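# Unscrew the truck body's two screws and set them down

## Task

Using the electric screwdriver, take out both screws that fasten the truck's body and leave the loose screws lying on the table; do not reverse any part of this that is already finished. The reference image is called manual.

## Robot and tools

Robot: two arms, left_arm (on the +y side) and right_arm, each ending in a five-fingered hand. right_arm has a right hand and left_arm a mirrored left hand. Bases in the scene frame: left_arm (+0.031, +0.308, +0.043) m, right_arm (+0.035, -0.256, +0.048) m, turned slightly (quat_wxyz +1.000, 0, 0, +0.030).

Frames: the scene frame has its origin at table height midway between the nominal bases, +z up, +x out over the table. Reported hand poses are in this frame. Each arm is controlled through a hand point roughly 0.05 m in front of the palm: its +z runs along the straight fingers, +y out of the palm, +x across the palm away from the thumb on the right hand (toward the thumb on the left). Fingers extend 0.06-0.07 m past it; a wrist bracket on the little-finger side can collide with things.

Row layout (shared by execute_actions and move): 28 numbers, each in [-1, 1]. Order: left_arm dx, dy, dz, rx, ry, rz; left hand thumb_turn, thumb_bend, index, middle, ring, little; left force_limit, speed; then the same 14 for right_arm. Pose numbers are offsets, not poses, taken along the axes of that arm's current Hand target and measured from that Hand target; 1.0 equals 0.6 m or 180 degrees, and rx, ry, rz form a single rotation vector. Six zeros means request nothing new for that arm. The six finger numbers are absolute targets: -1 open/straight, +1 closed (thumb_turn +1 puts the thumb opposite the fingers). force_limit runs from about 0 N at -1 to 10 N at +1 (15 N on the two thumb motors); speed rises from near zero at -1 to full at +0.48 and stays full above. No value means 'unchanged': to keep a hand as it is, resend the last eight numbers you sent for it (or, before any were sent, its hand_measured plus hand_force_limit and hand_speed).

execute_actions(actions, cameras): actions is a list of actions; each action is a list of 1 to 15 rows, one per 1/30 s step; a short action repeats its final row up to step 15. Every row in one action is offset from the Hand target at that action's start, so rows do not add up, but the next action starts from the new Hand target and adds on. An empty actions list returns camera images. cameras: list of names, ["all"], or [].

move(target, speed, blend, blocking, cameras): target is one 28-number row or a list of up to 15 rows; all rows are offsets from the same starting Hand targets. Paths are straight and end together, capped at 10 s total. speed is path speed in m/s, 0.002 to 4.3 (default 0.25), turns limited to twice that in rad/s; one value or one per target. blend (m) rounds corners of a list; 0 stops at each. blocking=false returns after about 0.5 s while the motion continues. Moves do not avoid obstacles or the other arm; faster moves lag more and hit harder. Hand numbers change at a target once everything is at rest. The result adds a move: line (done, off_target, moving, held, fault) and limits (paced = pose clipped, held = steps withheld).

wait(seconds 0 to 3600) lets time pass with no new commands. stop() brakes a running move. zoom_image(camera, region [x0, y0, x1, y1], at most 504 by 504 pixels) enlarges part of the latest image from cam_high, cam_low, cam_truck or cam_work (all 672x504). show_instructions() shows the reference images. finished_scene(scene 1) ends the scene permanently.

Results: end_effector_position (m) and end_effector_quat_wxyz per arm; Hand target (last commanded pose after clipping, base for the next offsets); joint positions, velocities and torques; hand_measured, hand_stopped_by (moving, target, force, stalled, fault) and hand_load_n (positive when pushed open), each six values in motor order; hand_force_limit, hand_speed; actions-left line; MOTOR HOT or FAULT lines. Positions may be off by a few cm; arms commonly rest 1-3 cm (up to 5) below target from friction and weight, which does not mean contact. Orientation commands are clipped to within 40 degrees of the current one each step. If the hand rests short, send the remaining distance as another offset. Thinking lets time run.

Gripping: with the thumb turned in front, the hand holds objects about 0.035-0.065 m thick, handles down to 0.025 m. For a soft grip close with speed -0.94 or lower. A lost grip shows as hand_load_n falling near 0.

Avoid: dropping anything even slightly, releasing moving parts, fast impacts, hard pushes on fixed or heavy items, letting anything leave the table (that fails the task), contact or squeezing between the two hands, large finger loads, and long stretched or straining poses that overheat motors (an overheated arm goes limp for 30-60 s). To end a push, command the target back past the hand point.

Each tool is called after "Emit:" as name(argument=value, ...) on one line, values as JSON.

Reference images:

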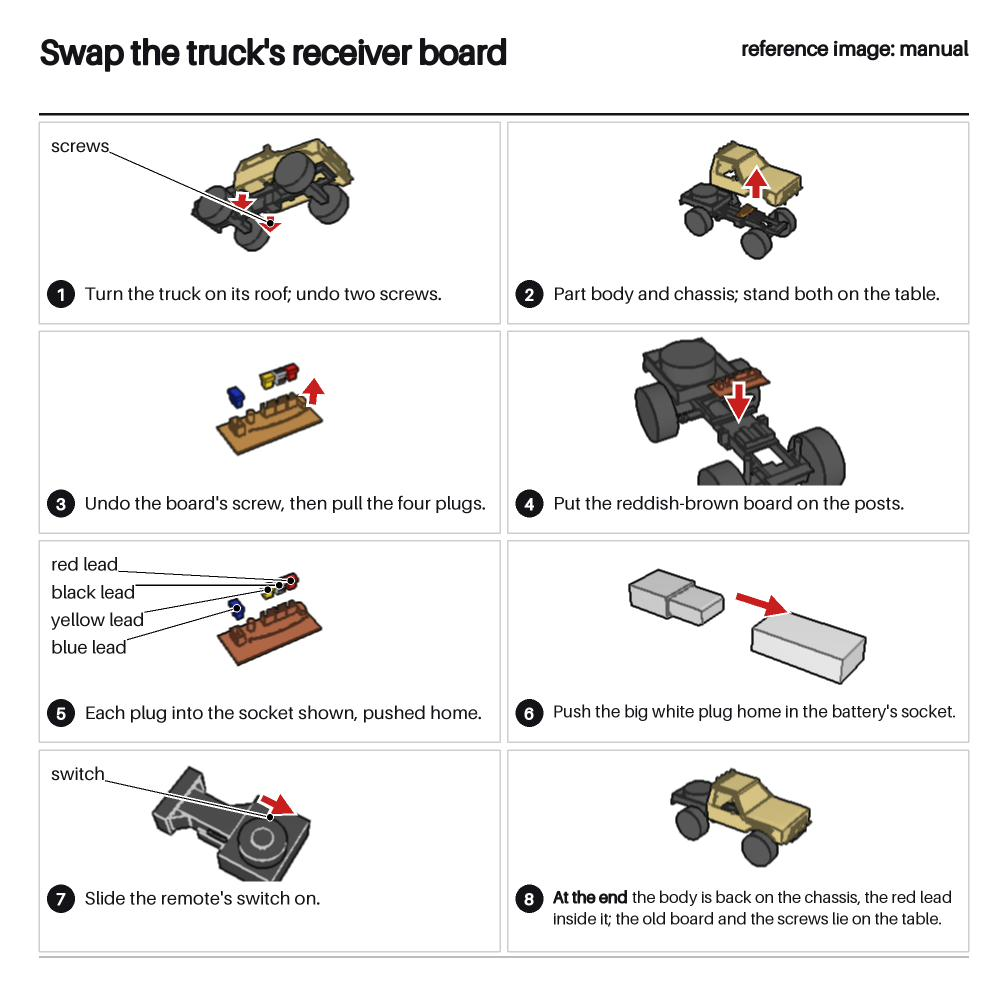

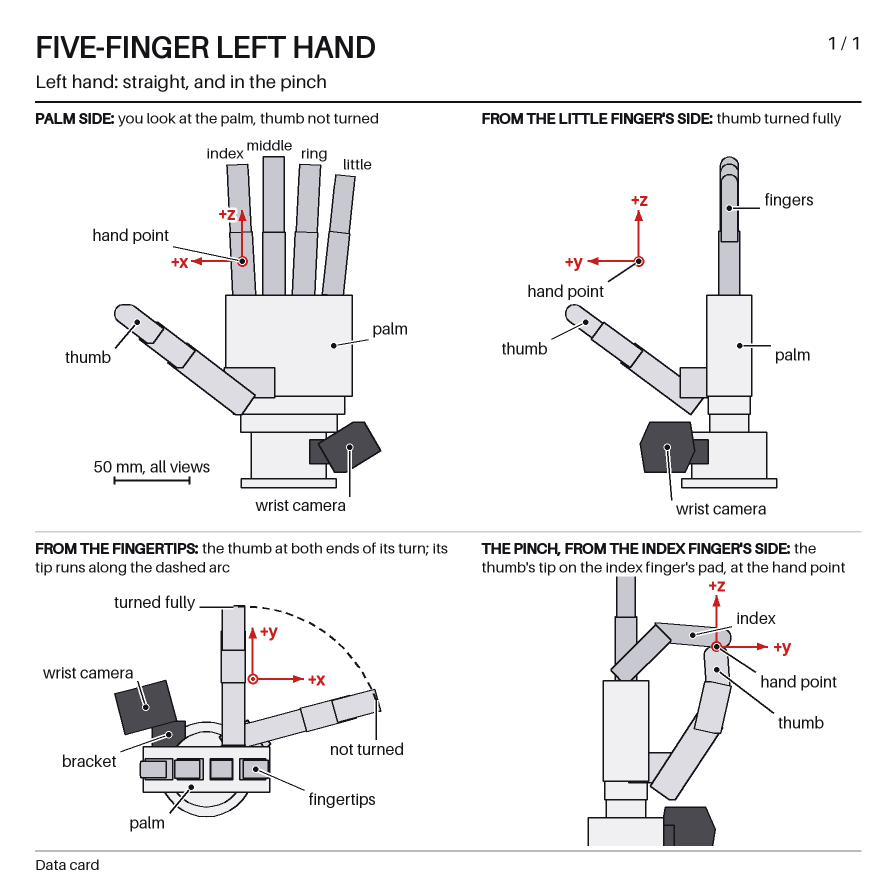

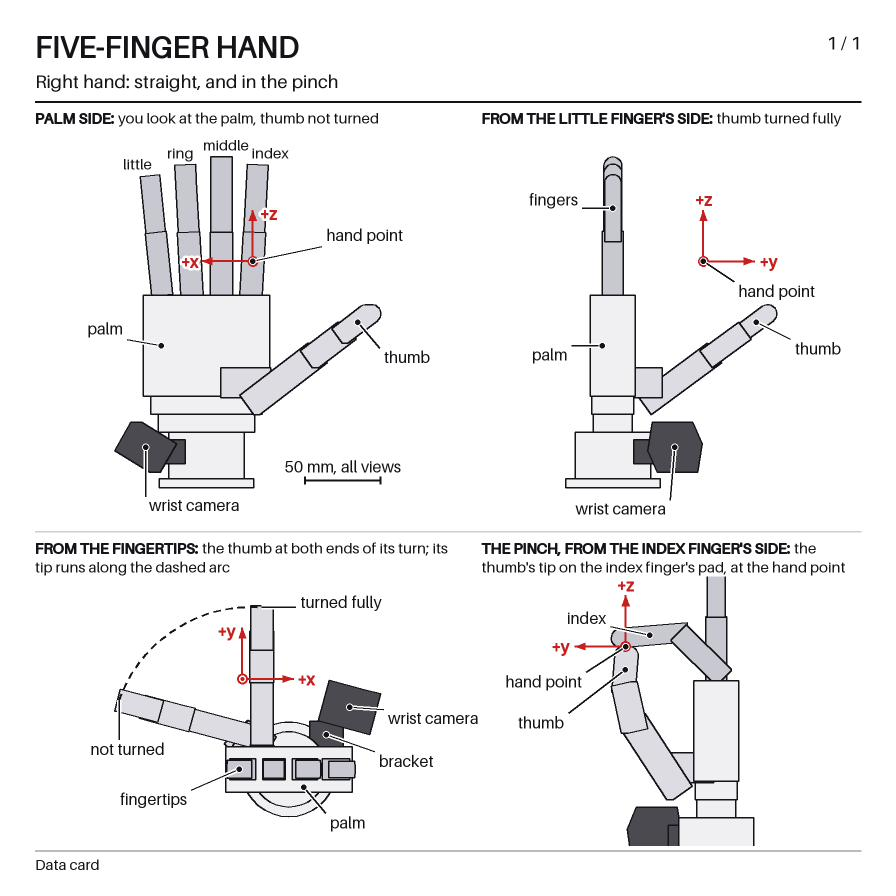

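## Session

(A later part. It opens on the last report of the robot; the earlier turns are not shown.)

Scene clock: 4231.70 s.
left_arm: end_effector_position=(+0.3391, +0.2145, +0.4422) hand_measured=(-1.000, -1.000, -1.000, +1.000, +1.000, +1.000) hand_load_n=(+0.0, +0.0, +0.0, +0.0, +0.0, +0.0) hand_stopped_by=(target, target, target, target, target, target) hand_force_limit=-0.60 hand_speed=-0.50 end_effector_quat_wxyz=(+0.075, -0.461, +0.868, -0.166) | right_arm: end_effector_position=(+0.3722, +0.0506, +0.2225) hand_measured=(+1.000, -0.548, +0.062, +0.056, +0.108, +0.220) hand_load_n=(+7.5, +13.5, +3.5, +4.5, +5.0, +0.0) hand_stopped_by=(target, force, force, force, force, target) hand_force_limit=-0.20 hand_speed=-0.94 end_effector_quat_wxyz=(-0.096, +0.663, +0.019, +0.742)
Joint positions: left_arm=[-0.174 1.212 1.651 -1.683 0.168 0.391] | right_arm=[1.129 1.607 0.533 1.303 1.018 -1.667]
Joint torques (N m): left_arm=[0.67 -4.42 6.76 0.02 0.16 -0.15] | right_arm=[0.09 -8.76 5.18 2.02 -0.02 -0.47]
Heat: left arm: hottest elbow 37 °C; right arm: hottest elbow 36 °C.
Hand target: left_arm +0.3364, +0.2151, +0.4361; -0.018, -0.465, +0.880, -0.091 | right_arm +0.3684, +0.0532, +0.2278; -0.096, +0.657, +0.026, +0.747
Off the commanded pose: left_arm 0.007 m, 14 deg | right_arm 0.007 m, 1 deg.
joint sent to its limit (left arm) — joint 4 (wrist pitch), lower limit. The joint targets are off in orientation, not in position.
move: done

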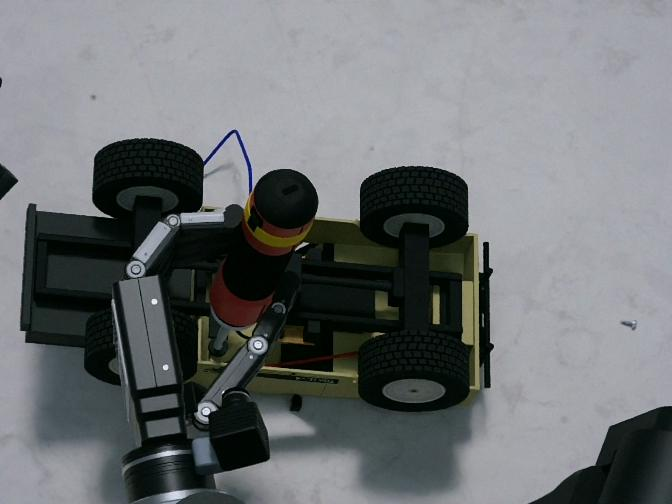

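Emit:
move(target=[[0,0,0,0,0,0,-1,-1,-1,1,1,1,-0.6,-0.5,0.04008,0.00363,0.01783,-0.00106,0.00388,0.01275,1,-0.54,0.25,0.3,0.35,0.22,-0.2,-0.94],[0,0,0,0,0,0,-1,-1,-1,1,1,1,-0.6,-0.5,0.05663,0.00747,0.0587,-0.01353,0.00551,-0.02034,1,-0.54,0.25,0.3,0.35,0.22,-0.2,-0.94],[0,0,0,0,0,0,-1,-1,-1,1,1,1,-0.6,-0.5,0.01708,0.00043,0.00983,-0.00106,0.00388,0.01275,1,-0.54,0.25,0.3,0.35,0.22,-0.2,-0.94]], speed=[0.05, 0.08, 0.04], blend=[0.005, 0, 0], cameras=["cam_truck"])

Emit:
zoom_image(camera="cam_truck", region=[196, 320, 238, 350])

Scene clock: 4284.93 s.
left_arm: end_effector_position=(+0.3391, +0.2145, +0.4422) hand_measured=(-1.000, -1.000, -1.000, +1.000, +1.000, +1.000) hand_load_n=(+0.0, -0.5, +0.0, +0.0, +0.0, +0.0) hand_stopped_by=(target, target, target, target, target, target) hand_force_limit=-0.60 hand_speed=-0.50 end_effector_quat_wxyz=(+0.075, -0.461, +0.868, -0.166) | right_arm: end_effector_position=(+0.3764, +0.0487, +0.2345) hand_measured=(+1.000, -0.548, +0.062, +0.056, +0.108, +0.220) hand_load_n=(+7.5, +14.0, +3.5, +4.0, +4.5, +0.0) hand_stopped_by=(target, force, force, force, force, target) hand_force_limit=-0.20 hand_speed=-0.94 end_effector_quat_wxyz=(-0.098, +0.659, +0.015, +0.746)
Joint positions: left_arm=[-0.174 1.212 1.651 -1.683 0.168 0.391] | right_arm=[1.116 1.577 0.538 1.286 1.007 -1.673]
Joint torques (N m): left_arm=[0.73 -4.6 6.79 0.09 0.13 -0.13] | right_arm=[0.21 -8.7 5.61 2.02 -0.02 -0.13]
Heat: left arm: hottest elbow 37 °C; right arm: hottest elbow 36 °C.
Hand target: left_arm +0.3364, +0.2151, +0.4361; -0.018, -0.465, +0.880, -0.091 | right_arm +0.3730, +0.0528, +0.2386; -0.110, +0.653, +0.011, +0.749
Off the commanded pose: left_arm 0.007 m, 14 deg | right_arm 0.007 m, 2 deg.
joint sent to its limit (left arm) — joint 4 (wrist pitch), lower limit. The joint targets are off in orientation, not in position.
move: done

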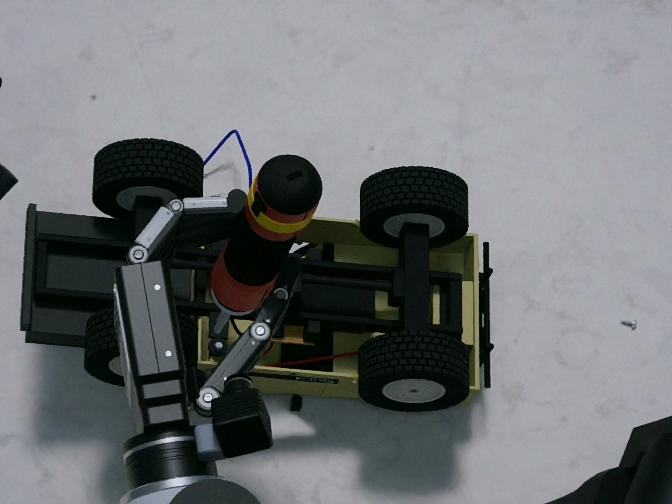

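Scaled by 12.000 from the camera's image (finer frame: 960x720).

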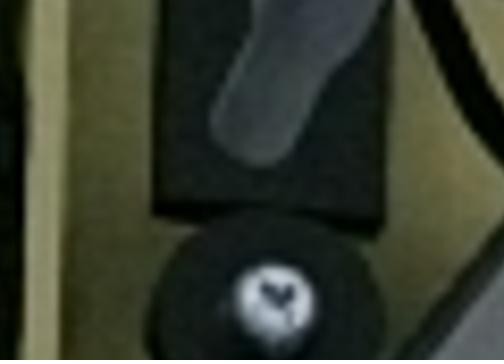

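Emit:
move(target=[0,0,0,0,0,0,-1,-1,-1,1,1,1,-0.6,-0.5,-0.01905,0.00192,-0.00617,0,0,0,1,-0.54,0.25,0.3,0.35,0.22,-0.2,-0.94], speed=0.02, cameras=["cam_truck"])

Emit:
zoom_image(camera="cam_truck", region=[196, 325, 238, 355])

Scene clock: 4291.80 s.
left_arm: end_effector_position=(+0.3391, +0.2145, +0.4422) hand_measured=(-1.000, -1.000, -1.000, +1.000, +1.000, +1.000) hand_load_n=(+0.0, +0.0, +0.0, +0.0, +0.0, +0.0) hand_stopped_by=(target, target, target, target, target, target) hand_force_limit=-0.60 hand_speed=-0.50 end_effector_quat_wxyz=(+0.075, -0.461, +0.868, -0.166) | right_arm: end_effector_position=(+0.3747, +0.0490, +0.2225) hand_measured=(+1.000, -0.548, +0.062, +0.056, +0.108, +0.220) hand_load_n=(+7.5, +13.5, +3.0, +4.0, +5.0, +0.0) hand_stopped_by=(target, force, force, force, force, target) hand_force_limit=-0.20 hand_speed=-0.94 end_effector_quat_wxyz=(-0.099, +0.659, +0.014, +0.745)
Joint positions: left_arm=[-0.174 1.212 1.651 -1.683 0.168 0.391] | right_arm=[1.121 1.618 0.532 1.337 1.012 -1.673]
Joint torques (N m): left_arm=[0.79 -4.66 6.68 0.03 0.11 -0.15] | right_arm=[0.32 -8.88 5.12 1.94 -0.02 -0.2]
Heat: left arm: hottest elbow 37 °C; right arm: hottest elbow 36 °C.
Hand target: left_arm +0.3364, +0.2151, +0.4361; -0.018, -0.465, +0.880, -0.091 | right_arm +0.3710, +0.0529, +0.2268; -0.110, +0.653, +0.011, +0.749
Off the commanded pose: left_arm 0.007 m, 14 deg | right_arm 0.007 m, 1 deg.
joint sent to its limit (left arm) — joint 4 (wrist pitch), lower limit. The joint targets are off in orientation, not in position.
move: done

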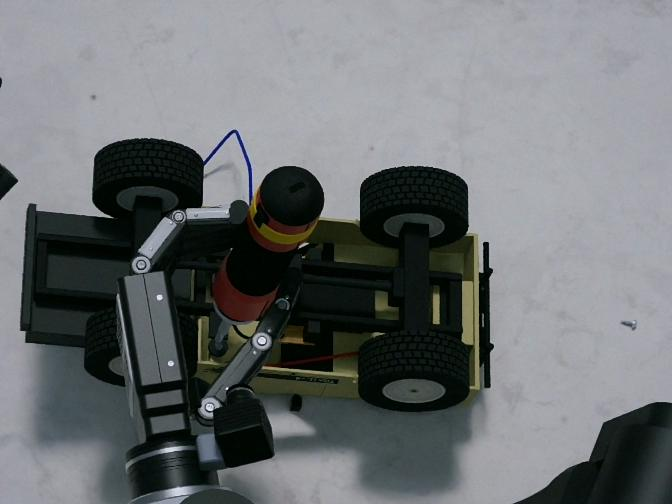

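Scaled by 12.000 from the camera's image (finer frame: 960x720).

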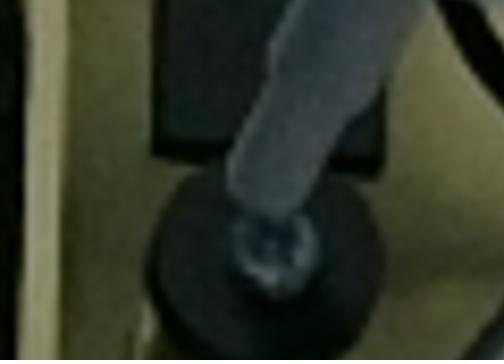

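Emit:
move(target=[0,0,0,0,0,0,-1,-1,-1,1,1,1,-0.6,-0.5,-0.00404,-0.00014,-0.00151,0,0,0,1,-0.54,0.25,0.3,0.35,0.22,-0.2,-0.94], speed=0.02, cameras=["cam_truck"])

Emit:
zoom_image(camera="cam_truck", region=[196, 325, 238, 355])

Scene clock: 4302.57 s.
left_arm: end_effector_position=(+0.3391, +0.2145, +0.4422) hand_measured=(-1.000, -1.000, -1.000, +1.000, +1.000, +1.000) hand_load_n=(-0.5, +0.0, +0.0, +0.0, -0.5, +0.0) hand_stopped_by=(target, target, target, target, target, target) hand_force_limit=-0.60 hand_speed=-0.50 end_effector_quat_wxyz=(+0.075, -0.461, +0.868, -0.166) | right_arm: end_effector_position=(+0.3743, +0.0493, +0.2211) hand_measured=(+1.000, -0.548, +0.062, +0.056, +0.108, +0.220) hand_load_n=(+8.0, +14.0, +3.5, +4.0, +4.5, -0.5) hand_stopped_by=(target, force, force, force, force, target) hand_force_limit=-0.20 hand_speed=-0.94 end_effector_quat_wxyz=(-0.101, +0.658, +0.012, +0.746)
Joint positions: left_arm=[-0.174 1.212 1.651 -1.683 0.168 0.391] | right_arm=[1.123 1.625 0.532 1.349 1.014 -1.673]
Joint torques (N m): left_arm=[0.73 -4.72 6.75 0.09 0.13 -0.11] | right_arm=[0.32 -8.88 5.04 1.94 -0.02 -0.2]
Heat: left arm: hottest elbow 37 °C; right arm: hottest elbow 36 °C.
Hand target: left_arm +0.3364, +0.2151, +0.4361; -0.018, -0.465, +0.880, -0.091 | right_arm +0.3703, +0.0532, +0.2243; -0.110, +0.653, +0.011, +0.749
Off the commanded pose: left_arm 0.007 m, 14 deg | right_arm 0.006 m, 1 deg.
joint sent to its limit (left arm) — joint 4 (wrist pitch), lower limit. The joint targets are off in orientation, not in position.
move: done

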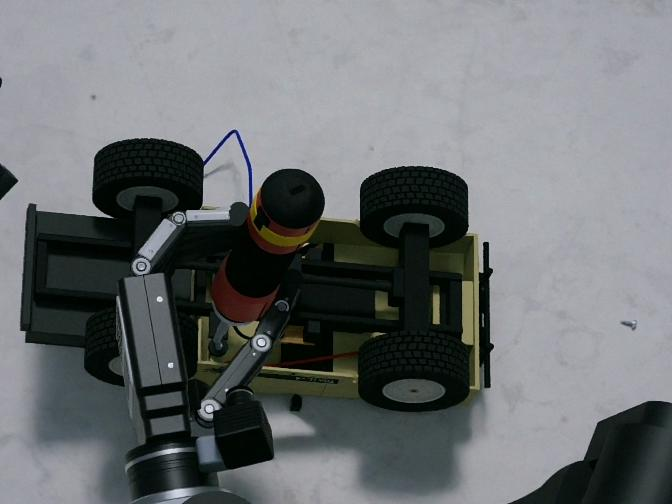

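Scaled by 12.000 from the camera's image (finer frame: 960x720).

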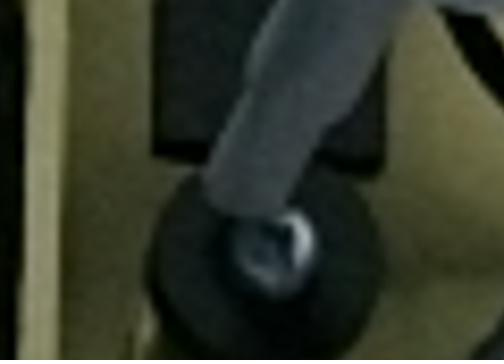

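Emit:
move(target=[0,0,0,0,0,0,-1,-1,-1,1,1,1,-0.6,-0.5,0.0039,0.00195,0,0,0,-0.0124,1,-0.54,0.25,0.3,0.35,0.22,-0.2,-0.94], speed=0.02, cameras=["cam_truck"])

Emit:
zoom_image(camera="cam_truck", region=[196, 325, 238, 355])

Scene clock: 4313.23 s.
left_arm: end_effector_position=(+0.3391, +0.2145, +0.4422) hand_measured=(-1.000, -1.000, -1.000, +1.000, +1.000, +1.000) hand_load_n=(+0.0, +0.0, +0.0, +0.0, +0.0, +0.0) hand_stopped_by=(target, target, target, target, target, target) hand_force_limit=-0.60 hand_speed=-0.50 end_effector_quat_wxyz=(+0.075, -0.461, +0.868, -0.166) | right_arm: end_effector_position=(+0.3742, +0.0491, +0.2215) hand_measured=(+1.000, -0.548, +0.062, +0.056, +0.108, +0.220) hand_load_n=(+8.0, +13.5, +3.5, +4.0, +4.5, +0.0) hand_stopped_by=(target, force, force, force, force, target) hand_force_limit=-0.20 hand_speed=-0.94 end_effector_quat_wxyz=(-0.098, +0.658, +0.015, +0.746)
Joint positions: left_arm=[-0.174 1.212 1.651 -1.683 0.168 0.391] | right_arm=[1.123 1.625 0.532 1.349 1.014 -1.68]
Joint torques (N m): left_arm=[0.73 -4.72 6.64 0.05 0.16 -0.14] | right_arm=[0.26 -9.11 5.05 1.85 -0.01 -0.55]
Heat: left arm: hottest elbow 37 °C; right arm: hottest elbow 36 °C.
Hand target: left_arm +0.3364, +0.2151, +0.4361; -0.018, -0.465, +0.880, -0.091 | right_arm +0.3703, +0.0516, +0.2264; -0.095, +0.653, +0.023, +0.751
Off the commanded pose: left_arm 0.007 m, 14 deg | right_arm 0.007 m, 1 deg.
joint sent to its limit (left arm) — joint 4 (wrist pitch), lower limit. The joint targets are off in orientation, not in position.
move: done

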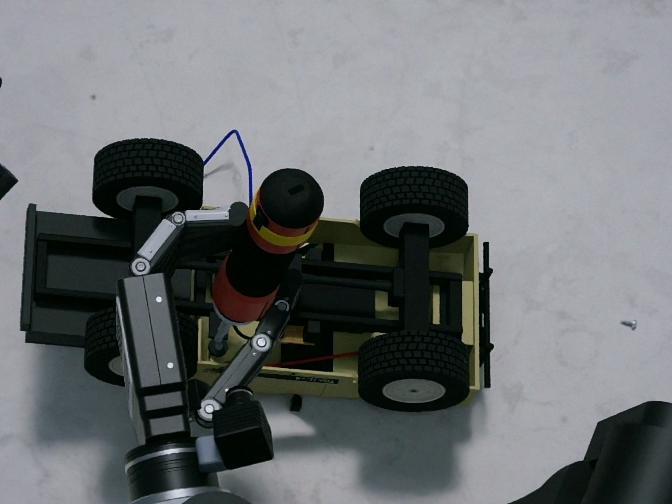

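Scaled by 12.000 from the camera's image (finer frame: 960x720).

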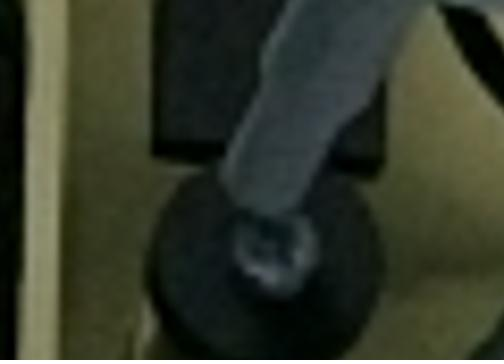

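Emit:
move(target=[0,0,0,0,0,0,-1,-1,-1,1,1,1,-0.6,-0.5,-0.0048,-0.00107,-0.00138,0.00083,-0.00132,-0.00202,1,-0.54,0.25,0.3,0.35,0.22,-0.2,-0.94], speed=0.02, cameras=["cam_truck"])

Emit:
zoom_image(camera="cam_truck", region=[196, 325, 238, 355])

Scene clock: 4322.80 s.
left_arm: end_effector_position=(+0.3391, +0.2145, +0.4422) hand_measured=(-1.000, -1.000, -1.000, +1.000, +1.000, +1.000) hand_load_n=(+0.0, +0.5, +0.5, +0.0, +0.0, +0.0) hand_stopped_by=(target, target, target, target, target, target) hand_force_limit=-0.60 hand_speed=-0.50 end_effector_quat_wxyz=(+0.075, -0.461, +0.868, -0.166) | right_arm: end_effector_position=(+0.3738, +0.0495, +0.2210) hand_measured=(+1.000, -0.548, +0.062, +0.056, +0.108, +0.220) hand_load_n=(+8.5, +13.5, +3.5, +4.0, +4.5, +0.0) hand_stopped_by=(target, force, force, force, force, target) hand_force_limit=-0.20 hand_speed=-0.94 end_effector_quat_wxyz=(-0.097, +0.658, +0.017, +0.746)
Joint positions: left_arm=[-0.174 1.212 1.651 -1.683 0.168 0.391] | right_arm=[1.124 1.627 0.532 1.349 1.014 -1.684]
Joint torques (N m): left_arm=[0.15 -4.72 6.68 0.17 0.15 -0.13] | right_arm=[0.38 -8.88 5 1.81 -0.02 -0.45]
Heat: left arm: hottest elbow 37 °C; right arm: hottest elbow 36 °C.
Hand target: left_arm +0.3364, +0.2151, +0.4361; -0.018, -0.465, +0.880, -0.091 | right_arm +0.3697, +0.0525, +0.2236; -0.094, +0.654, +0.026, +0.750
Off the commanded pose: left_arm 0.007 m, 14 deg | right_arm 0.006 m, 1 deg.
joint sent to its limit (left arm) — joint 4 (wrist pitch), lower limit. The joint targets are off in orientation, not in position.
move: done

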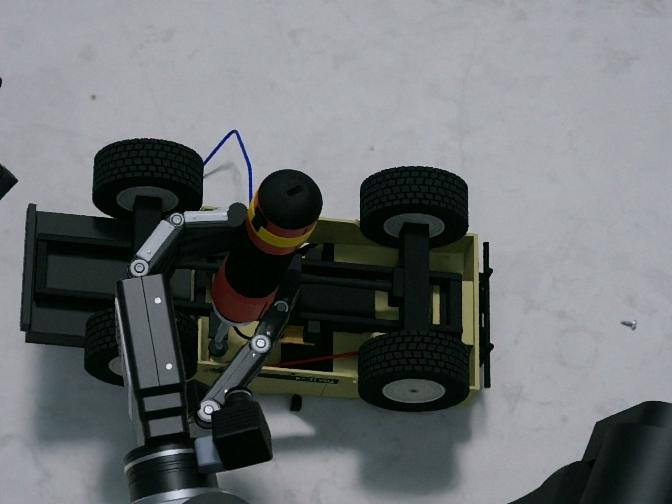

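Scaled by 12.000 from the camera's image (finer frame: 960x720).

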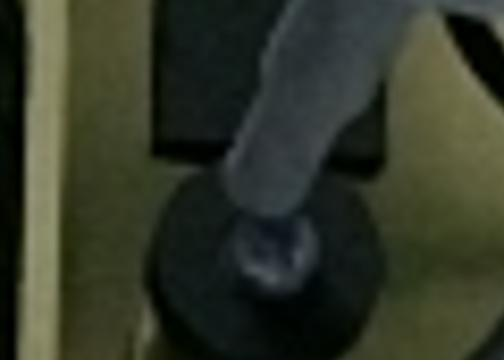

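Emit:
move(target=[0,0,0,0,0,0,-1,-1,-1,1,1,1,-0.6,-0.5,-0.00397,-0.00047,-0.00087,0.00048,-0.00108,-0.00171,1,-0.54,0.25,0.3,0.35,0.22,-0.2,-0.94], speed=0.02, cameras=["cam_truck"])

Emit:
zoom_image(camera="cam_truck", region=[196, 325, 238, 355])

Scene clock: 4330.70 s.
left_arm: end_effector_position=(+0.3391, +0.2145, +0.4422) hand_measured=(-1.000, -1.000, -1.000, +1.000, +1.000, +1.000) hand_load_n=(+0.0, +0.0, +0.0, +0.0, +0.0, +0.0) hand_stopped_by=(target, target, target, target, target, target) hand_force_limit=-0.60 hand_speed=-0.50 end_effector_quat_wxyz=(+0.075, -0.461, +0.868, -0.166) | right_arm: end_effector_position=(+0.3737, +0.0496, +0.2204) hand_measured=(+1.000, -0.548, +0.062, +0.056, +0.108, +0.220) hand_load_n=(+8.0, +13.5, +4.0, +4.5, +4.5, -0.5) hand_stopped_by=(target, force, force, force, force, target) hand_force_limit=-0.20 hand_speed=-0.94 end_effector_quat_wxyz=(-0.096, +0.658, +0.018, +0.746)
Joint positions: left_arm=[-0.174 1.212 1.651 -1.683 0.168 0.391] | right_arm=[1.124 1.631 0.532 1.353 1.014 -1.688]
Joint torques (N m): left_arm=[0.67 -4.54 6.74 0.08 0.13 -0.14] | right_arm=[0.32 -8.23 4.88 1.72 -0.03 -0.44]
Heat: left arm: hottest elbow 37 °C; right arm: hottest elbow 36 °C.
Hand target: left_arm +0.3364, +0.2151, +0.4361; -0.018, -0.465, +0.880, -0.091 | right_arm +0.3695, +0.0529, +0.2211; -0.092, +0.655, +0.029, +0.749
Off the commanded pose: left_arm 0.007 m, 14 deg | right_arm 0.005 m, 1 deg.
joint sent to its limit (left arm) — joint 4 (wrist pitch), lower limit. The joint targets are off in orientation, not in position.
move: done

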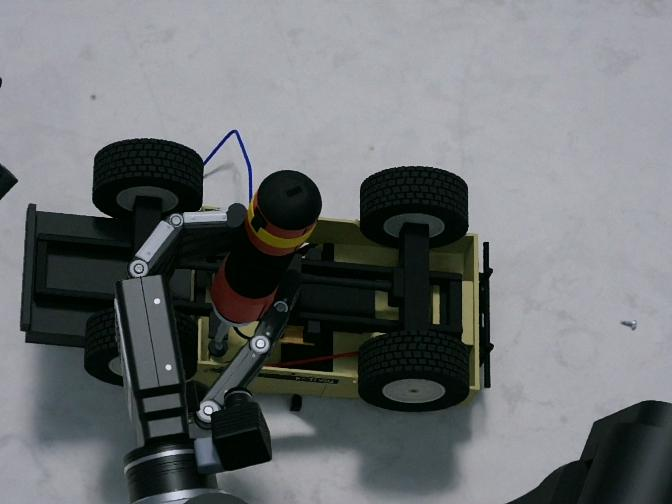

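Scaled by 12.000 from the camera's image (finer frame: 960x720).

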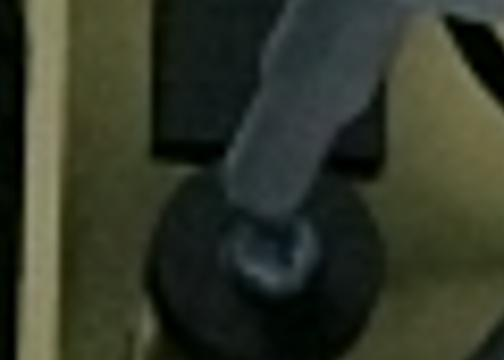

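Emit:
move(target=[0,0,0,0,0,0,-1,-1,-1,1,1,1,-0.6,-0.5,0.00287,-0.00022,-0.0025,0,0,0,1,-0.54,0.25,0.3,0.35,0.22,-0.2,-0.94], speed=0.01, cameras=["cam_truck"])

Emit:
zoom_image(camera="cam_truck", region=[196, 325, 238, 355])

Scene clock: 4340.60 s.
left_arm: end_effector_position=(+0.3391, +0.2145, +0.4422) hand_measured=(-1.000, -1.000, -1.000, +1.000, +1.000, +1.000) hand_load_n=(+0.0, +0.0, +0.0, +0.0, +0.5, +0.0) hand_stopped_by=(target, target, target, target, target, target) hand_force_limit=-0.60 hand_speed=-0.50 end_effector_quat_wxyz=(+0.075, -0.461, +0.868, -0.166) | right_arm: end_effector_position=(+0.3729, +0.0501, +0.2204) hand_measured=(+1.000, -0.548, +0.062, +0.056, +0.108, +0.220) hand_load_n=(+9.0, +13.5, +4.5, +4.0, +4.0, +0.0) hand_stopped_by=(target, force, force, force, force, target) hand_force_limit=-0.20 hand_speed=-0.94 end_effector_quat_wxyz=(-0.095, +0.658, +0.020, +0.746)
Joint positions: left_arm=[-0.174 1.212 1.651 -1.683 0.168 0.391] | right_arm=[1.127 1.631 0.532 1.353 1.016 -1.692]
Joint torques (N m): left_arm=[0.67 -4.54 6.75 0.06 0.15 -0.15] | right_arm=[0.62 -9 4.77 1.62 0.06 -0.45]
Heat: left arm: hottest elbow 37 °C; right arm: hottest elbow 35 °C.
Hand target: left_arm +0.3364, +0.2151, +0.4361; -0.018, -0.465, +0.880, -0.091 | right_arm +0.3678, +0.0527, +0.2226; -0.092, +0.655, +0.029, +0.749
Off the commanded pose: left_arm 0.007 m, 14 deg | right_arm 0.006 m, 1 deg.
joint sent to its limit (left arm) — joint 4 (wrist pitch), lower limit. The joint targets are off in orientation, not in position.
move: done

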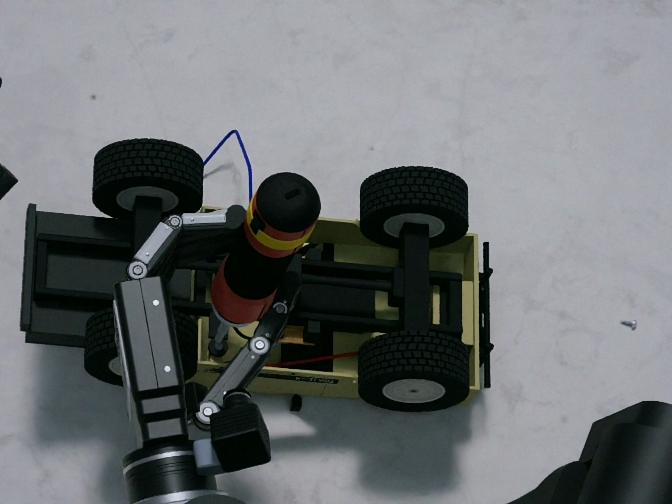

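Scaled by 12.000 from the camera's image (finer frame: 960x720).

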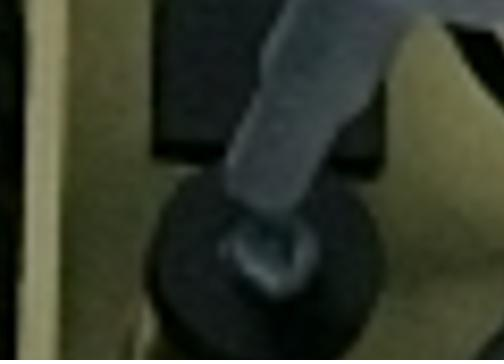

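Emit:
zoom_image(camera="cam_truck", region=[208, 333, 229, 348])

Scaled by 24.000 from the camera's image (finer frame: 960x720).

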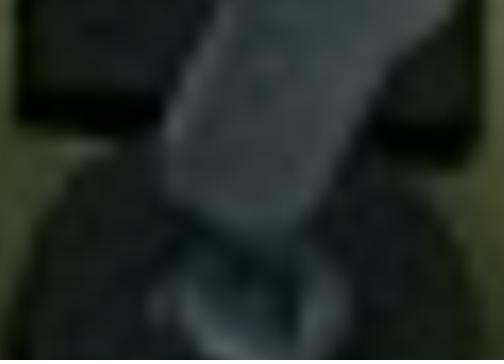

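Emit:
move(target=[[0,0,0,0,0,0,-1,-1,-1,1,1,1,-0.6,-0.5,0.04053,0.00355,0.01853,-0.00096,0.00234,0.01605,1,-0.54,0.25,0.3,0.35,0.22,-0.2,-0.94],[0,0,0,0,0,0,-1,-1,-1,1,1,1,-0.6,-0.5,0.06468,0.00573,0.06148,-0.01343,0.00397,-0.01702,1,-0.54,0.25,0.3,0.35,0.22,-0.2,-0.94],[0,0,0,0,0,0,-1,-1,-1,1,1,1,-0.6,-0.5,0.02545,-0.00172,0.01242,-0.00096,0.00234,0.01605,1,-0.54,0.25,0.3,0.35,0.22,-0.2,-0.94],[0,0,0,0,0,0,-1,-1,-1,1,1,1,-0.6,-0.5,0.00612,-0.00075,0.00637,-0.00096,0.00234,0.01605,1,-0.54,0.25,0.3,0.35,0.22,-0.2,-0.94]], speed=[0.05, 0.08, 0.04, 0.02], blend=[0.005, 0, 0, 0], cameras=["cam_truck"])

Emit:
zoom_image(camera="cam_truck", region=[196, 325, 238, 355])

Emit:
zoom_image(camera="cam_truck", region=[208, 333, 229, 348])

Emit:
zoom_image(camera="cam_truck", region=[270, 160, 340, 210])

Scene clock: 4353.47 s.
left_arm: end_effector_position=(+0.3391, +0.2145, +0.4422) hand_measured=(-1.000, -1.000, -1.000, +1.000, +1.000, +1.000) hand_load_n=(+0.5, +0.0, +0.0, +0.0, +0.0, +0.0) hand_stopped_by=(target, target, target, target, target, target) hand_force_limit=-0.60 hand_speed=-0.50 end_effector_quat_wxyz=(+0.075, -0.461, +0.868, -0.166) | right_arm: end_effector_position=(+0.3747, +0.0494, +0.2226) hand_measured=(+1.000, -0.548, +0.062, +0.056, +0.108, +0.220) hand_load_n=(+7.5, +14.0, +3.5, +4.5, +5.0, +0.0) hand_stopped_by=(target, force, force, force, force, target) hand_force_limit=-0.20 hand_speed=-0.94 end_effector_quat_wxyz=(-0.100, +0.659, +0.014, +0.745)
Joint positions: left_arm=[-0.174 1.212 1.651 -1.683 0.168 0.391] | right_arm=[1.121 1.618 0.533 1.335 1.012 -1.673]
Joint torques (N m): left_arm=[0.79 -4.66 6.75 0.1 0.15 -0.15] | right_arm=[0.09 -9 5.12 1.98 -0.03 -0.19]
Heat: left arm: hottest elbow 37 °C; right arm: hottest elbow 35 °C.
Hand target: left_arm +0.3364, +0.2151, +0.4361; -0.018, -0.465, +0.880, -0.091 | right_arm +0.3710, +0.0533, +0.2269; -0.110, +0.653, +0.011, +0.749
Off the commanded pose: left_arm 0.007 m, 14 deg | right_arm 0.007 m, 1 deg.
joint sent to its limit (left arm) — joint 4 (wrist pitch), lower limit. The joint targets are off in orientation, not in position.
move: done

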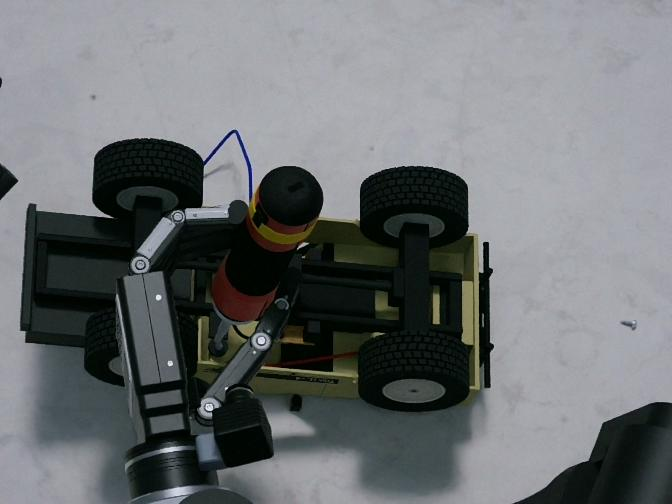

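Scaled by 12.000 from the camera's image (finer frame: 960x720).

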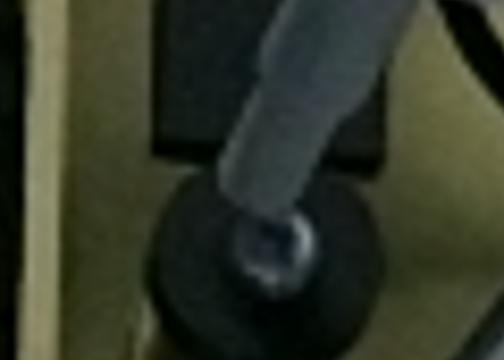

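Scaled by 24.000 from the camera's image (finer frame: 960x720).

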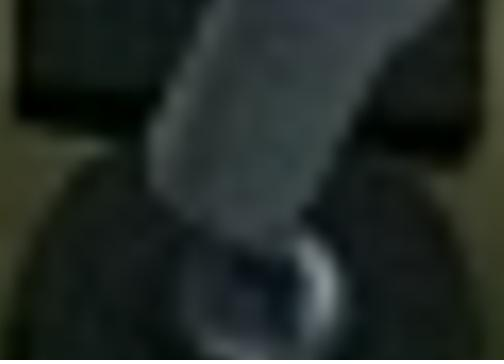

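Scaled by 7.200 from the camera's image (finer frame: 960x720).

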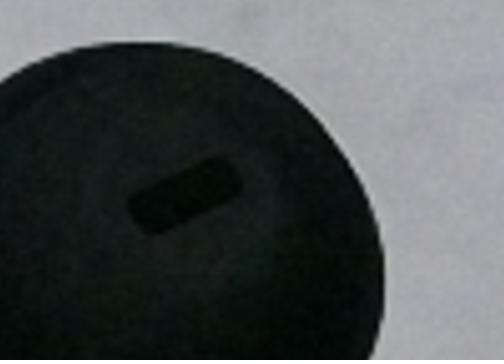

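Emit:
move(target=[0,0,0,0,0,0,-1,-1,-1,1,1,1,-0.6,-0.5,-0.00478,0.0004,-0.00058,0.00015,-0.00127,-0.00211,1,-0.54,0.25,0.3,0.35,0.22,-0.2,-0.94], speed=0.02, cameras=["cam_truck"])

Emit:
zoom_image(camera="cam_truck", region=[208, 333, 229, 348])

Scene clock: 4362.17 s.
left_arm: end_effector_position=(+0.3391, +0.2145, +0.4422) hand_measured=(-1.000, -1.000, -1.000, +1.000, +1.000, +1.000) hand_load_n=(+0.0, -0.5, +0.0, +0.0, +0.0, +0.0) hand_stopped_by=(target, target, target, target, target, target) hand_force_limit=-0.60 hand_speed=-0.50 end_effector_quat_wxyz=(+0.075, -0.461, +0.868, -0.166) | right_arm: end_effector_position=(+0.3747, +0.0496, +0.2213) hand_measured=(+1.000, -0.548, +0.062, +0.056, +0.108, +0.220) hand_load_n=(+8.0, +13.5, +3.5, +4.5, +4.5, +0.0) hand_stopped_by=(target, force, force, force, force, target) hand_force_limit=-0.20 hand_speed=-0.94 end_effector_quat_wxyz=(-0.099, +0.659, +0.015, +0.745)
Joint positions: left_arm=[-0.174 1.212 1.651 -1.683 0.168 0.391] | right_arm=[1.121 1.622 0.533 1.338 1.012 -1.673]
Joint torques (N m): left_arm=[0.91 -4.72 6.75 0.03 0.14 -0.13] | right_arm=[0.21 -8.64 5.08 1.94 -0.03 -0.19]
Heat: left arm: hottest elbow 37 °C; right arm: hottest elbow 35 °C.
Hand target: left_arm +0.3364, +0.2151, +0.4361; -0.018, -0.465, +0.880, -0.091 | right_arm +0.3710, +0.0535, +0.2239; -0.108, +0.654, +0.014, +0.748
Off the commanded pose: left_arm 0.007 m, 14 deg | right_arm 0.006 m, 1 deg.
joint sent to its limit (left arm) — joint 4 (wrist pitch), lower limit. The joint targets are off in orientation, not in position.
move: done

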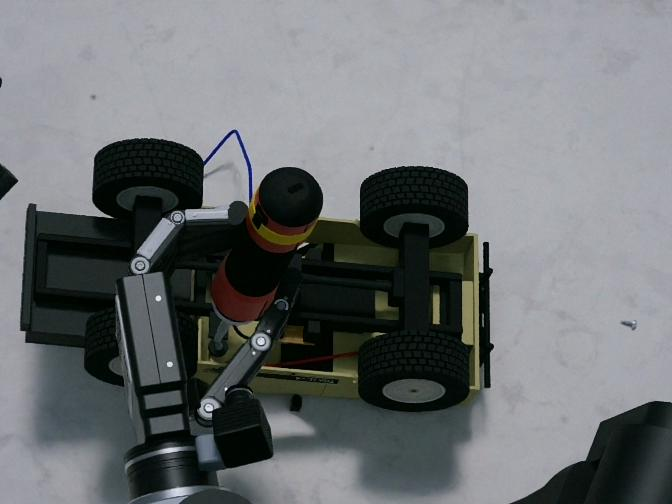

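Scaled by 24.000 from the camera's image (finer frame: 960x720).

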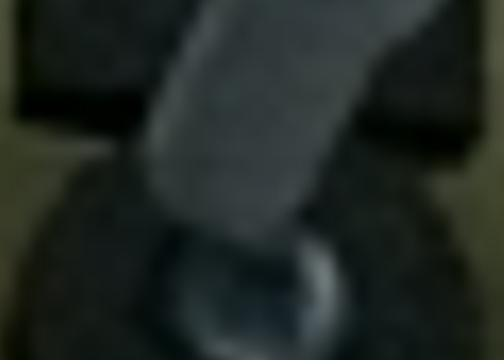

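Emit:
move(target=[[0,0,0,0,0,0,-1,-1,-1,1,1,1,-0.6,-0.5,0.03925,0.00235,0.01297,-0.00053,0.00111,0.00213,1,-0.54,0.25,0.3,0.35,0.22,-0.2,-0.94],[0,0,0,0,0,0,-1,-1,-1,1,1,1,-0.6,-0.5,0.06363,0.00355,0.05398,-0.01302,0.00274,-0.03094,1,-0.54,0.25,0.3,0.35,0.22,-0.2,-0.94],[0,0,0,0,0,0,-1,-1,-1,1,1,1,-0.6,-0.5,0.0243,-0.0021,0.00478,-0.00053,0.00111,0.00213,1,-0.54,0.25,0.3,0.35,0.22,-0.2,-0.94],[0,0,0,0,0,0,-1,-1,-1,1,1,1,-0.6,-0.5,0.00508,-0.0003,-0.00135,-0.00053,0.00111,0.00213,1,-0.54,0.25,0.3,0.35,0.22,-0.2,-0.94]], speed=[0.05, 0.08, 0.04, 0.02], blend=[0.005, 0, 0, 0], cameras=["cam_truck"])

Emit:
zoom_image(camera="cam_truck", region=[208, 333, 229, 348])

Scene clock: 4374.93 s.
left_arm: end_effector_position=(+0.3391, +0.2145, +0.4422) hand_measured=(-1.000, -1.000, -1.000, +1.000, +1.000, +1.000) hand_load_n=(+0.0, +0.0, +0.0, +0.0, +0.0, +0.0) hand_stopped_by=(target, target, target, target, target, target) hand_force_limit=-0.60 hand_speed=-0.50 end_effector_quat_wxyz=(+0.075, -0.461, +0.868, -0.166) | right_arm: end_effector_position=(+0.3736, +0.0491, +0.2227) hand_measured=(+1.000, -0.548, +0.062, +0.056, +0.108, +0.220) hand_load_n=(+7.5, +13.5, +3.5, +4.0, +4.5, +0.0) hand_stopped_by=(target, force, force, force, force, target) hand_force_limit=-0.20 hand_speed=-0.94 end_effector_quat_wxyz=(-0.099, +0.659, +0.014, +0.745)
Joint positions: left_arm=[-0.174 1.212 1.651 -1.683 0.168 0.391] | right_arm=[1.124 1.617 0.531 1.336 1.016 -1.674]
Joint torques (N m): left_arm=[0.73 -4.78 6.74 0.09 0.13 -0.11] | right_arm=[0.26 -8.94 5.15 2 -0.02 -0.18]
Heat: left arm: hottest elbow 37 °C; right arm: hottest elbow 36 °C.
Hand target: left_arm +0.3364, +0.2151, +0.4361; -0.018, -0.465, +0.880, -0.091 | right_arm +0.3699, +0.0530, +0.2269; -0.110, +0.653, +0.010, +0.749
Off the commanded pose: left_arm 0.007 m, 14 deg | right_arm 0.007 m, 1 deg.
joint sent to its limit (left arm) — joint 4 (wrist pitch), lower limit. The joint targets are off in orientation, not in position.
move: done

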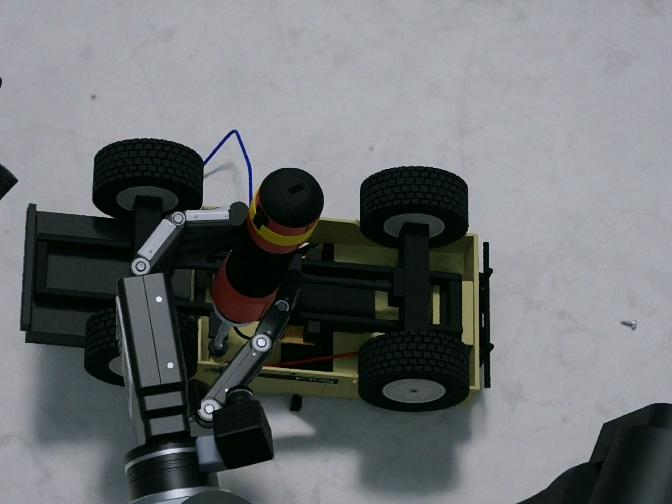

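Scaled by 24.000 from the camera's image (finer frame: 960x720).

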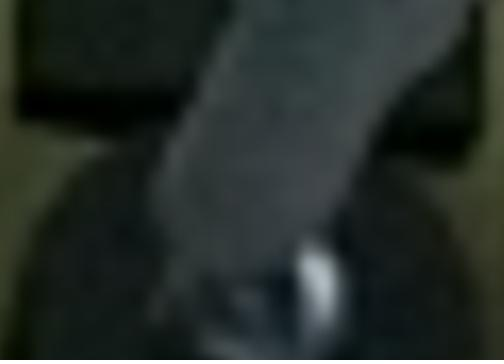

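Emit:
move(target=[0,0,0,0,0,0,-1,-1,-1,1,1,1,-0.6,-0.5,-0.00478,0.0004,-0.00058,0.00015,-0.00127,-0.00211,1,-0.54,0.25,0.3,0.35,0.22,-0.2,-0.94], speed=0.02, cameras=["cam_truck"])

Emit:
zoom_image(camera="cam_truck", region=[208, 333, 229, 348])

Scene clock: 4379.57 s.
left_arm: end_effector_position=(+0.3391, +0.2145, +0.4422) hand_measured=(-1.000, -1.000, -1.000, +1.000, +1.000, +1.000) hand_load_n=(+0.0, +0.0, +0.0, +0.0, +0.0, +0.0) hand_stopped_by=(target, target, target, target, target, target) hand_force_limit=-0.60 hand_speed=-0.50 end_effector_quat_wxyz=(+0.075, -0.461, +0.868, -0.166) | right_arm: end_effector_position=(+0.3737, +0.0493, +0.2215) hand_measured=(+1.000, -0.548, +0.062, +0.056, +0.108, +0.220) hand_load_n=(+7.5, +14.0, +3.0, +4.0, +5.0, +0.0) hand_stopped_by=(target, force, force, force, force, target) hand_force_limit=-0.20 hand_speed=-0.94 end_effector_quat_wxyz=(-0.099, +0.659, +0.014, +0.745)
Joint positions: left_arm=[-0.174 1.212 1.651 -1.683 0.168 0.391] | right_arm=[1.124 1.621 0.531 1.338 1.016 -1.674]
Joint torques (N m): left_arm=[0.67 -4.6 6.75 0.09 0.15 -0.15] | right_arm=[0.15 -8.82 5.07 1.89 -0.02 -0.19]
Heat: left arm: hottest elbow 37 °C; right arm: hottest elbow 35 °C.
Hand target: left_arm +0.3364, +0.2151, +0.4361; -0.018, -0.465, +0.880, -0.091 | right_arm +0.3699, +0.0532, +0.2239; -0.107, +0.655, +0.013, +0.748
Off the commanded pose: left_arm 0.007 m, 14 deg | right_arm 0.006 m, 1 deg.
joint sent to its limit (left arm) — joint 4 (wrist pitch), lower limit. The joint targets are off in orientation, not in position.
move: done

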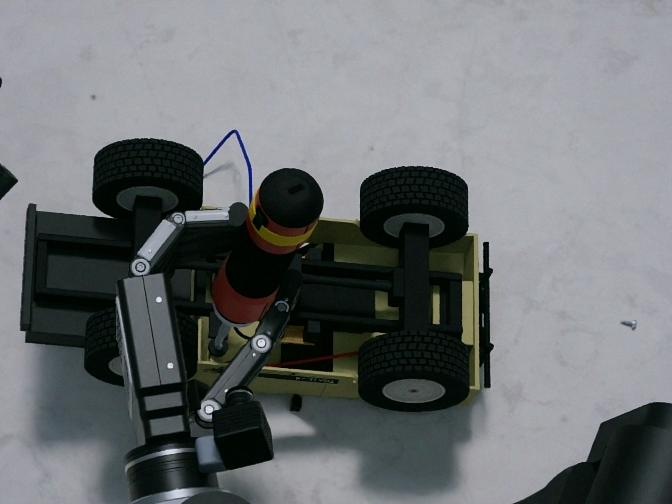

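Scaled by 24.000 from the camera's image (finer frame: 960x720).

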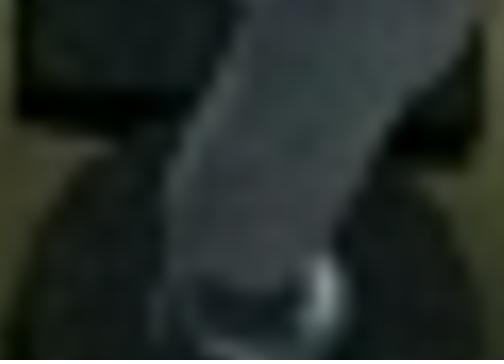

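Emit:
move(target=[0,0,0,0,0,0,-1,-1,-1,1,1,1,-0.6,-0.5,-0.00319,0.00027,-0.00039,0.0001,-0.00085,-0.00141,1,-0.54,0.25,0.3,0.35,0.22,-0.2,-0.94], speed=0.02, cameras=["cam_truck"])

Emit:
zoom_image(camera="cam_truck", region=[208, 333, 229, 348])

Scene clock: 4385.17 s.
left_arm: end_effector_position=(+0.3391, +0.2145, +0.4422) hand_measured=(-1.000, -1.000, -1.000, +1.000, +1.000, +1.000) hand_load_n=(+0.0, +0.0, +0.0, +0.0, +0.0, +0.0) hand_stopped_by=(target, target, target, target, target, target) hand_force_limit=-0.60 hand_speed=-0.50 end_effector_quat_wxyz=(+0.075, -0.461, +0.868, -0.166) | right_arm: end_effector_position=(+0.3737, +0.0493, +0.2210) hand_measured=(+1.000, -0.548, +0.062, +0.056, +0.108, +0.220) hand_load_n=(+7.0, +13.5, +3.5, +4.0, +5.0, +0.0) hand_stopped_by=(target, force, force, force, force, target) hand_force_limit=-0.20 hand_speed=-0.94 end_effector_quat_wxyz=(-0.099, +0.659, +0.014, +0.745)
Joint positions: left_arm=[-0.174 1.212 1.651 -1.683 0.168 0.391] | right_arm=[1.124 1.623 0.531 1.341 1.016 -1.674]
Joint torques (N m): left_arm=[0.5 -4.6 6.63 0.03 0.13 -0.13] | right_arm=[0.32 -8.7 5 1.84 -0.02 -0.2]
Heat: left arm: hottest elbow 37 °C; right arm: hottest elbow 35 °C.
Hand target: left_arm +0.3364, +0.2151, +0.4361; -0.018, -0.465, +0.880, -0.091 | right_arm +0.3700, +0.0533, +0.2219; -0.106, +0.656, +0.015, +0.748
Off the commanded pose: left_arm 0.007 m, 14 deg | right_arm 0.006 m, 1 deg.
joint sent to its limit (left arm) — joint 4 (wrist pitch), lower limit. The joint targets are off in orientation, not in position.
move: done

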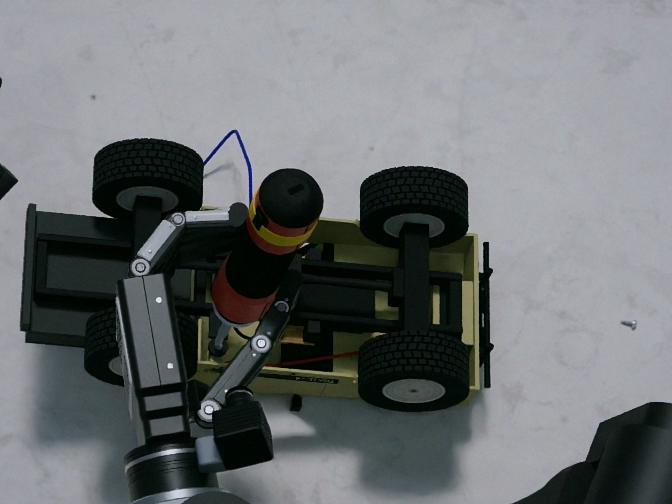

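Scaled by 24.000 from the camera's image (finer frame: 960x720).

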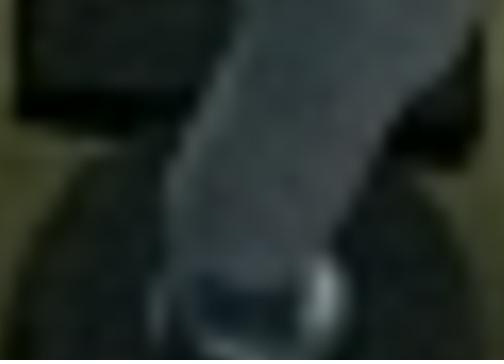

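Emit:
move(target=[0,0,0,0,0,0,-1,-1,-1,1,1,1,-0.6,-0.5,-0.00322,-0.00073,-0.00097,0.00057,-0.0009,-0.00134,1,-0.54,0.25,0.3,0.35,0.22,-0.2,-0.94], speed=0.02, cameras=["cam_truck"])

Emit:
zoom_image(camera="cam_truck", region=[208, 333, 229, 348])

Scene clock: 4400.90 s.
left_arm: end_effector_position=(+0.3391, +0.2145, +0.4422) hand_measured=(-1.000, -1.000, -1.000, +1.000, +1.000, +1.000) hand_load_n=(+0.0, +0.0, +0.0, +0.0, +0.0, +0.0) hand_stopped_by=(target, target, target, target, target, target) hand_force_limit=-0.60 hand_speed=-0.50 end_effector_quat_wxyz=(+0.075, -0.461, +0.868, -0.166) | right_arm: end_effector_position=(+0.3737, +0.0494, +0.2206) hand_measured=(+1.000, -0.548, +0.062, +0.056, +0.108, +0.220) hand_load_n=(+7.0, +13.5, +3.0, +4.0, +5.0, +0.0) hand_stopped_by=(target, force, force, force, force, target) hand_force_limit=-0.20 hand_speed=-0.94 end_effector_quat_wxyz=(-0.099, +0.659, +0.014, +0.745)
Joint positions: left_arm=[-0.174 1.212 1.651 -1.683 0.168 0.391] | right_arm=[1.124 1.624 0.531 1.343 1.016 -1.674]
Joint torques (N m): left_arm=[0.79 -4.48 6.74 0.05 0.13 -0.15] | right_arm=[0.44 -8.35 5 1.7 -0.01 -0.19]
Heat: left arm: hottest elbow 37 °C; right arm: hottest elbow 35 °C.
Hand target: left_arm +0.3364, +0.2151, +0.4361; -0.018, -0.465, +0.880, -0.091 | right_arm +0.3696, +0.0539, +0.2201; -0.105, +0.657, +0.017, +0.747
Off the commanded pose: left_arm 0.007 m, 14 deg | right_arm 0.006 m, 1 deg.
joint sent to its limit (left arm) — joint 4 (wrist pitch), lower limit. The joint targets are off in orientation, not in position.
move: done

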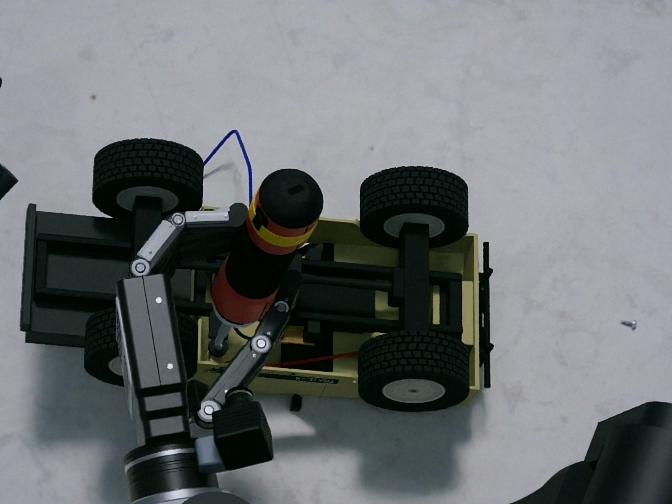

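Scaled by 24.000 from the camera's image (finer frame: 960x720).

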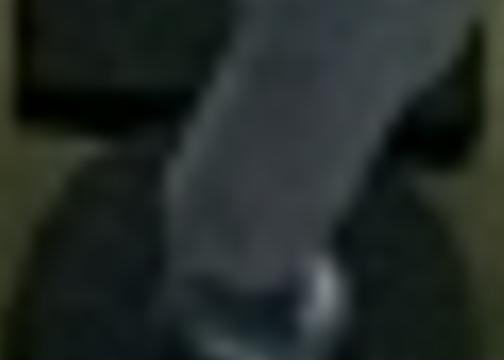

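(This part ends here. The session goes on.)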